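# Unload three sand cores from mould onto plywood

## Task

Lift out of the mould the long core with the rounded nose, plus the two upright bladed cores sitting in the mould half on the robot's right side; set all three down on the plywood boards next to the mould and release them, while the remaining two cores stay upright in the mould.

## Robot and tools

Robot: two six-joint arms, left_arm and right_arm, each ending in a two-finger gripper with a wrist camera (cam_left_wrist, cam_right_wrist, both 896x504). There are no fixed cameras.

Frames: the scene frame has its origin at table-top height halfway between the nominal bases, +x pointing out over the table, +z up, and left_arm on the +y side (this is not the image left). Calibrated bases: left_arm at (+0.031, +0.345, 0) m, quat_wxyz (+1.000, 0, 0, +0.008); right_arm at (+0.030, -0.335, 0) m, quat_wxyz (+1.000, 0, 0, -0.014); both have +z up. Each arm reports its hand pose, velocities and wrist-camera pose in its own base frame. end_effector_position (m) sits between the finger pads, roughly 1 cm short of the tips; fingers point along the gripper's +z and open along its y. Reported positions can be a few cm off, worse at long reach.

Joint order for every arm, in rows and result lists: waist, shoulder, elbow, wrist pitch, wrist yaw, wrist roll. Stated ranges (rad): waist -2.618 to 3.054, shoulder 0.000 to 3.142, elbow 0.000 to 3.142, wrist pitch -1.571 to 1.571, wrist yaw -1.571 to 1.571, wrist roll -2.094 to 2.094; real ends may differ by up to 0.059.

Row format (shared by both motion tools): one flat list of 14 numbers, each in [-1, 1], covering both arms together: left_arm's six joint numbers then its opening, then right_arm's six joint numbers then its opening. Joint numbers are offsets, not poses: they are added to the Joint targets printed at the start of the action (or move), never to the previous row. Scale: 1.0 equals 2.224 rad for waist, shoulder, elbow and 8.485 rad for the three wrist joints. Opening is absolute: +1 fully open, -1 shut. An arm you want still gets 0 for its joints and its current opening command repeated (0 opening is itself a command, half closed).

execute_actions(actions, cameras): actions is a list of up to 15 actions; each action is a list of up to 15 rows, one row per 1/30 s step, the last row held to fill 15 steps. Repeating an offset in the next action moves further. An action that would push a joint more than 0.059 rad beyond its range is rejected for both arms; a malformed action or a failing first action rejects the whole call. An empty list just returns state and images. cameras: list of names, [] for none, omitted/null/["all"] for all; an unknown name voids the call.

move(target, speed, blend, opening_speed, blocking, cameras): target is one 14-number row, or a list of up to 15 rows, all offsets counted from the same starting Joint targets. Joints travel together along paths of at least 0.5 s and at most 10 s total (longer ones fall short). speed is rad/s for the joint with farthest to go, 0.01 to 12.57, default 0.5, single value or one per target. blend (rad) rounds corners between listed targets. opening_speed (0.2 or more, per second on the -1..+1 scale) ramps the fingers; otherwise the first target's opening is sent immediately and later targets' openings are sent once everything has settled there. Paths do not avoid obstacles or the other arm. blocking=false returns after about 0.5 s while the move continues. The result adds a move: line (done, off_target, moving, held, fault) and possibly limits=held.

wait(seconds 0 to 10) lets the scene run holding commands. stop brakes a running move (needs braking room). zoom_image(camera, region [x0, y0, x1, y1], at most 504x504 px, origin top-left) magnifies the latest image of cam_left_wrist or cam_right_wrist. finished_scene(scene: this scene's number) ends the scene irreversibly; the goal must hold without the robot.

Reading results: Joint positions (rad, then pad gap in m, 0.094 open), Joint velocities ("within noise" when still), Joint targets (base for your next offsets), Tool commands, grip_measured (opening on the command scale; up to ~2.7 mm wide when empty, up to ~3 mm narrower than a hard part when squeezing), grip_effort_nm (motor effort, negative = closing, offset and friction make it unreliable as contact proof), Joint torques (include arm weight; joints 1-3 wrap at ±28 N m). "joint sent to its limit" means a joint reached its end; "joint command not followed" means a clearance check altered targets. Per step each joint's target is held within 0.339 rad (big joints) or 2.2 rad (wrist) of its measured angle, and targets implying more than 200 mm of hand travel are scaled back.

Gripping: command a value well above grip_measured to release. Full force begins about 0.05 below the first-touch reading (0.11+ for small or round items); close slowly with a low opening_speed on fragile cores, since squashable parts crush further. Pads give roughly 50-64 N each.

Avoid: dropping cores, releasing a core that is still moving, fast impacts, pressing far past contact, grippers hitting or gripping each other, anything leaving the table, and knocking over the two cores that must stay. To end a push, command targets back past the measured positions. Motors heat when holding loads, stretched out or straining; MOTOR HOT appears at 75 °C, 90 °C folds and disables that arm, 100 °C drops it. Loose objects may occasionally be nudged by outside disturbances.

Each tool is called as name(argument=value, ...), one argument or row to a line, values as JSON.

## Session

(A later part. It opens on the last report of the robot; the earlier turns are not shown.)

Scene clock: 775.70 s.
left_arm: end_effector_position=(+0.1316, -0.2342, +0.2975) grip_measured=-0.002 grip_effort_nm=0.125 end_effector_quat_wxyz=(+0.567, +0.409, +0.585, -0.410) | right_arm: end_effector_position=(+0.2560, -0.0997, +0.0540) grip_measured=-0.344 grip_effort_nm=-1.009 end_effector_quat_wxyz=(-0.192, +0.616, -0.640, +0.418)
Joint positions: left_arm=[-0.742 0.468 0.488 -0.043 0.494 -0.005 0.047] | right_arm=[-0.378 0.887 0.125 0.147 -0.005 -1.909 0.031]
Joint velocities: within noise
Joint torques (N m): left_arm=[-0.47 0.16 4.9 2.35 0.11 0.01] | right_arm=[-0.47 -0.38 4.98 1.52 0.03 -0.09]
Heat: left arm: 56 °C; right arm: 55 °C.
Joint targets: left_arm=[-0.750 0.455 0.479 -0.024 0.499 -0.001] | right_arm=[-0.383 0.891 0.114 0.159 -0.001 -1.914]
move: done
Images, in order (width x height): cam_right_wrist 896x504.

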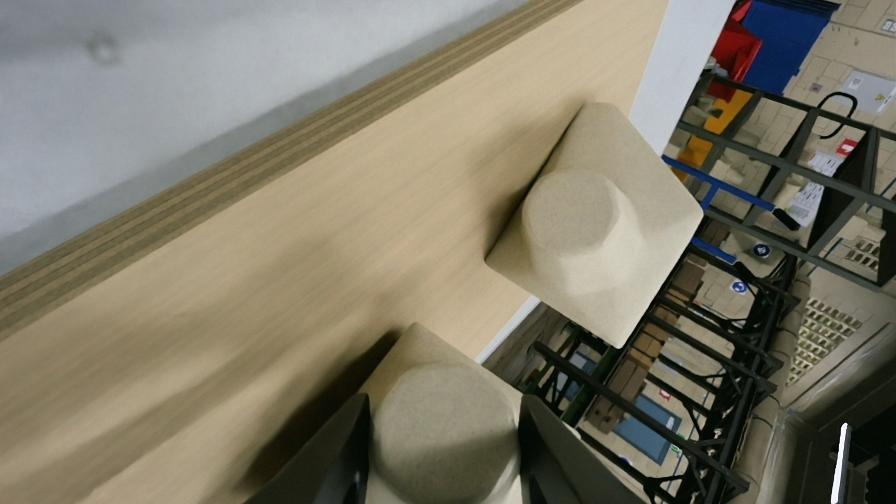

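move(
  target=[
    [0,0,0,0,0,0,0,0,0,0.0049,0.0021,0,0,-0.38],
    [0,0,0,0,0,0,0,0,0,0.0049,0.0021,0,0,-0.15],
  ],
  speed=0.1,
  opening_speed=0.2,
  cameras=["cam_right_wrist"],
)

move(
  target=[0,0,0,0,0,0,0,0,0,0,0,0,0,0.2],
  opening_speed=0.2,
)

zoom_image(
  camera="cam_left_wrist",
  region=[420, 180, 580, 300],
)

Scene clock: 781.93 s.
left_arm: end_effector_position=(+0.1316, -0.2342, +0.2975) grip_measured=-0.002 grip_effort_nm=0.129 end_effector_quat_wxyz=(+0.567, +0.409, +0.585, -0.410) | right_arm: end_effector_position=(+0.2557, -0.1003, +0.0533) grip_measured=-0.153 grip_effort_nm=0.173 end_effector_quat_wxyz=(-0.190, +0.616, -0.640, +0.418)
Joint positions: left_arm=[-0.742 0.468 0.488 -0.043 0.494 -0.005 0.047] | right_arm=[-0.378 0.891 0.124 0.149 -0.001 -1.91 0.04]
Joint velocities: within noise
Joint torques (N m): left_arm=[-0.62 0.14 4.98 2.36 0.09 -0.01] | right_arm=[-0.44 -0.75 5.76 1.62 -0.01 -0.08]
Heat: left arm: 56 °C; right arm: 54 °C.
Joint targets: left_arm=[-0.750 0.455 0.479 -0.024 0.499 -0.001] | right_arm=[-0.383 0.891 0.125 0.177 -0.001 -1.914]
move: done
Images, in order (width x height): cam_right_wrist 896x504.

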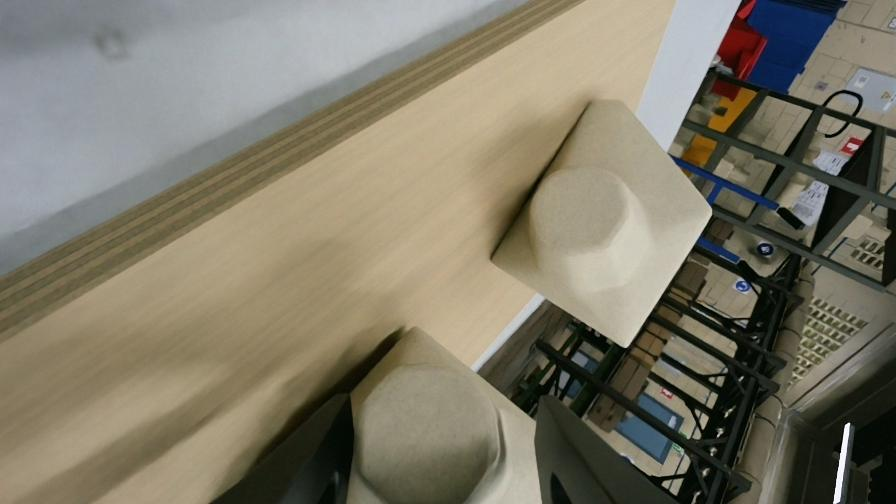

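Scene clock: 783.90 s.
left_arm: end_effector_position=(+0.1316, -0.2342, +0.2975) grip_measured=-0.002 grip_effort_nm=0.134 end_effector_quat_wxyz=(+0.567, +0.409, +0.585, -0.410) | right_arm: end_effector_position=(+0.2561, -0.1004, +0.0537) grip_measured=+0.197 grip_effort_nm=0.168 end_effector_quat_wxyz=(-0.191, +0.616, -0.640, +0.418)
Joint positions: left_arm=[-0.742 0.468 0.488 -0.043 0.494 -0.005 0.047] | right_arm=[-0.378 0.891 0.124 0.152 -0.001 -1.91 0.056]
Joint velocities: left_arm=[within noise] | right_arm=[-0.002 -0.007 0.017 -0.007 -0.007 -0.198 0]
Joint torques (N m): left_arm=[-0.54 0.21 4.94 2.34 0.1 -0.02] | right_arm=[-0.46 -0.76 5.78 1.61 -0.01 -0.08]
Heat: left arm: 56 °C; right arm: 54 °C.
Joint targets: left_arm=[-0.750 0.455 0.479 -0.024 0.499 -0.001] | right_arm=[-0.383 0.891 0.125 0.177 -0.001 -1.913]
move: done

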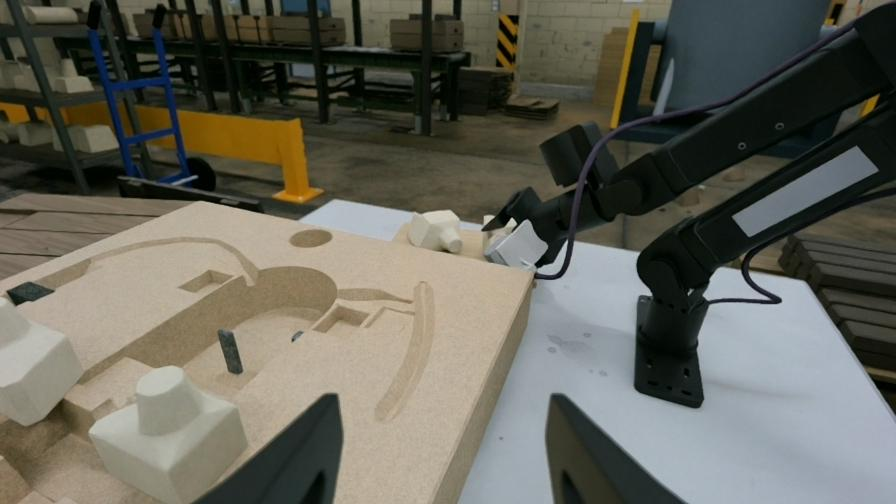

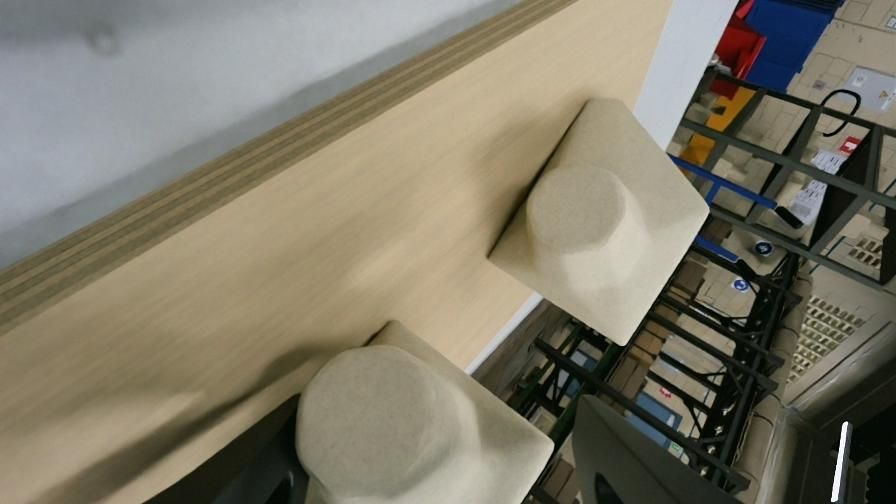

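Scaled by 3.150.

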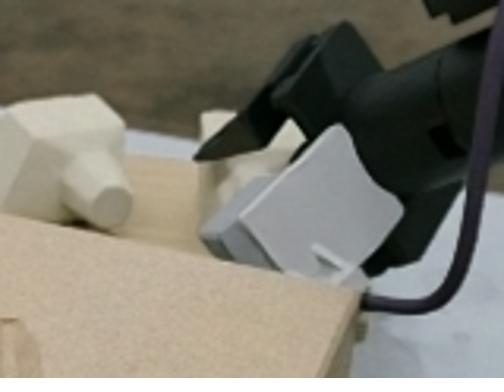

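move(
  target=[
    [0,0,0,0,0,0,0,0,0,0,0,0,0,0.42],
    [0,0,0,0,0,0,0,0,-0.0971,0.0085,-0.0277,0,0,0.42],
    [0,0,0,0,0,0,0,0,-0.1801,0.0254,-0.0539,0,0,0.42],
  ],
  speed=0.2,
)

zoom_image(
  camera="cam_left_wrist",
  region=[380, 180, 580, 300],
)

Scene clock: 794.23 s.
left_arm: end_effector_position=(+0.1316, -0.2342, +0.2975) grip_measured=-0.002 grip_effort_nm=0.134 end_effector_quat_wxyz=(+0.567, +0.409, +0.585, -0.410) | right_arm: end_effector_position=(+0.2250, -0.0886, +0.0735) grip_measured=+0.417 grip_effort_nm=0.173 end_effector_quat_wxyz=(-0.189, +0.616, -0.640, +0.418)
Joint positions: left_arm=[-0.742 0.468 0.488 -0.043 0.494 -0.005 0.047] | right_arm=[-0.378 0.501 0.149 -0.265 0.002 -1.911 0.067]
Joint velocities: within noise
Joint torques (N m): left_arm=[-0.5 0.27 4.97 2.35 0.1 -0.01] | right_arm=[-0.43 -0.02 8.92 1.23 -0.04 -0.08]
Heat: left arm: 56 °C; right arm: 54 °C.
Joint targets: left_arm=[-0.750 0.455 0.479 -0.024 0.499 -0.001] | right_arm=[-0.383 0.490 0.181 -0.280 -0.001 -1.914]
move: done

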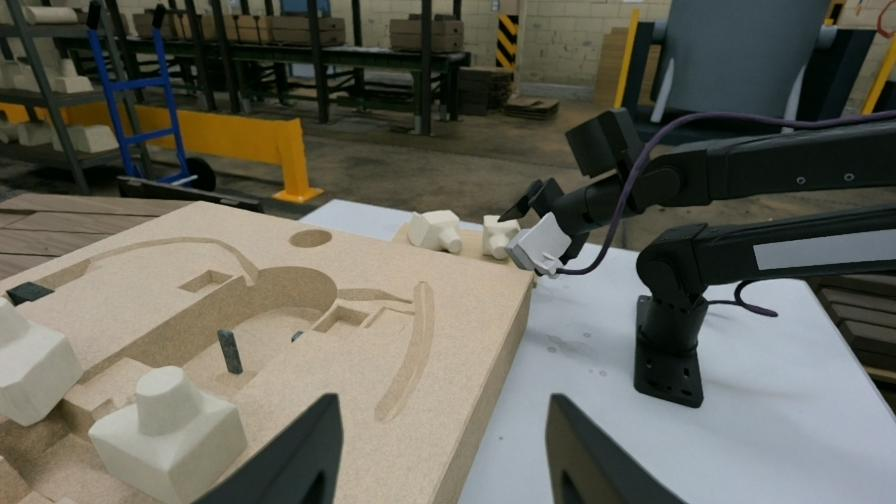

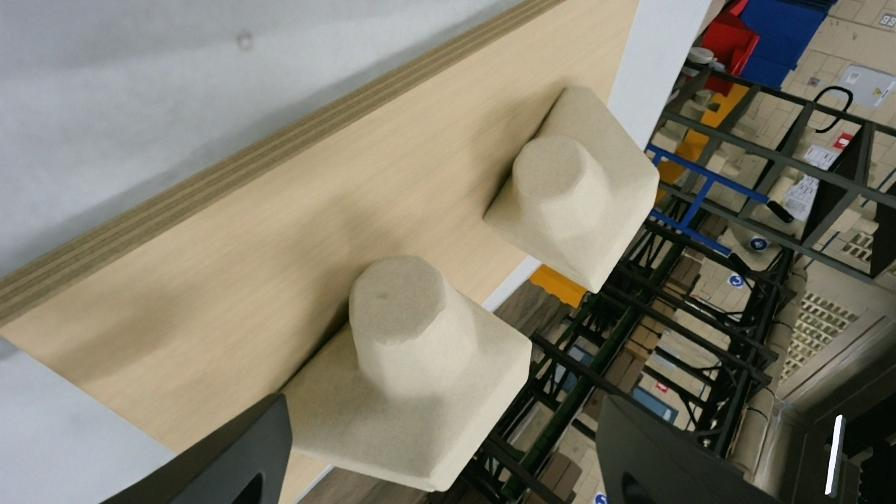

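Scaled by 2.520.

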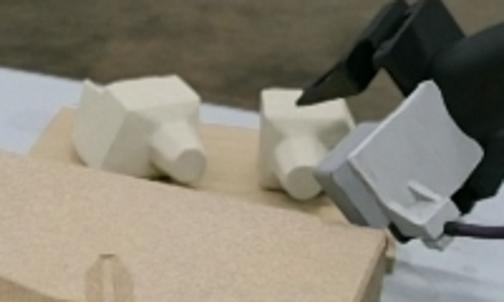

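move(
  target=[
    [0,0,0,0,0,0,0,0,0.02,0.25,-0.055,0,0,0.42],
    [0,0,0,0,0,0,0,0.1,0.12,0.4,-0.08,0,0.2256,0.42],
  ],
  speed=0.6,
)

Scene clock: 801.43 s.
left_arm: end_effector_position=(+0.1316, -0.2342, +0.2975) grip_measured=-0.002 grip_effort_nm=0.125 end_effector_quat_wxyz=(+0.567, +0.410, +0.585, -0.410) | right_arm: end_effector_position=(+0.2386, -0.0398, +0.2729) grip_measured=+0.417 grip_effort_nm=0.168 end_effector_quat_wxyz=(+0.436, +0.072, +0.896, -0.039)
Joint positions: left_arm=[-0.742 0.468 0.488 -0.043 0.495 -0.005 0.047] | right_arm=[-0.168 0.757 1.041 -0.949 0.002 -0.008 0.067]
Joint velocities: within noise
Joint torques (N m): left_arm=[-0.57 0.21 4.9 2.37 0.11 -0.02] | right_arm=[0.59 0.42 7.88 1.23 -0.04 0.05]
Heat: left arm: 56 °C; right arm: 52 °C.
Joint targets: left_arm=[-0.750 0.455 0.479 -0.024 0.500 -0.001] | right_arm=[-0.161 0.757 1.071 -0.959 -0.001 0.000]
move: done

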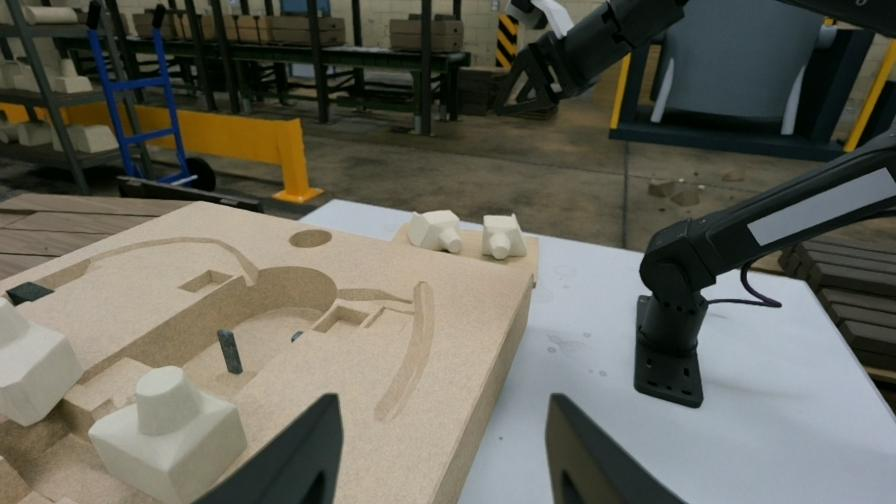

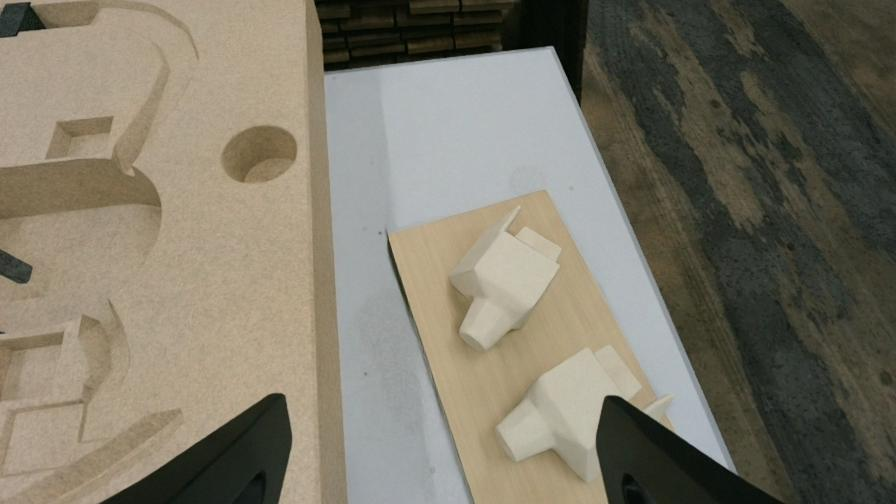

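finished_scene(
  scene=1,
)

The scene is finished: the task was done.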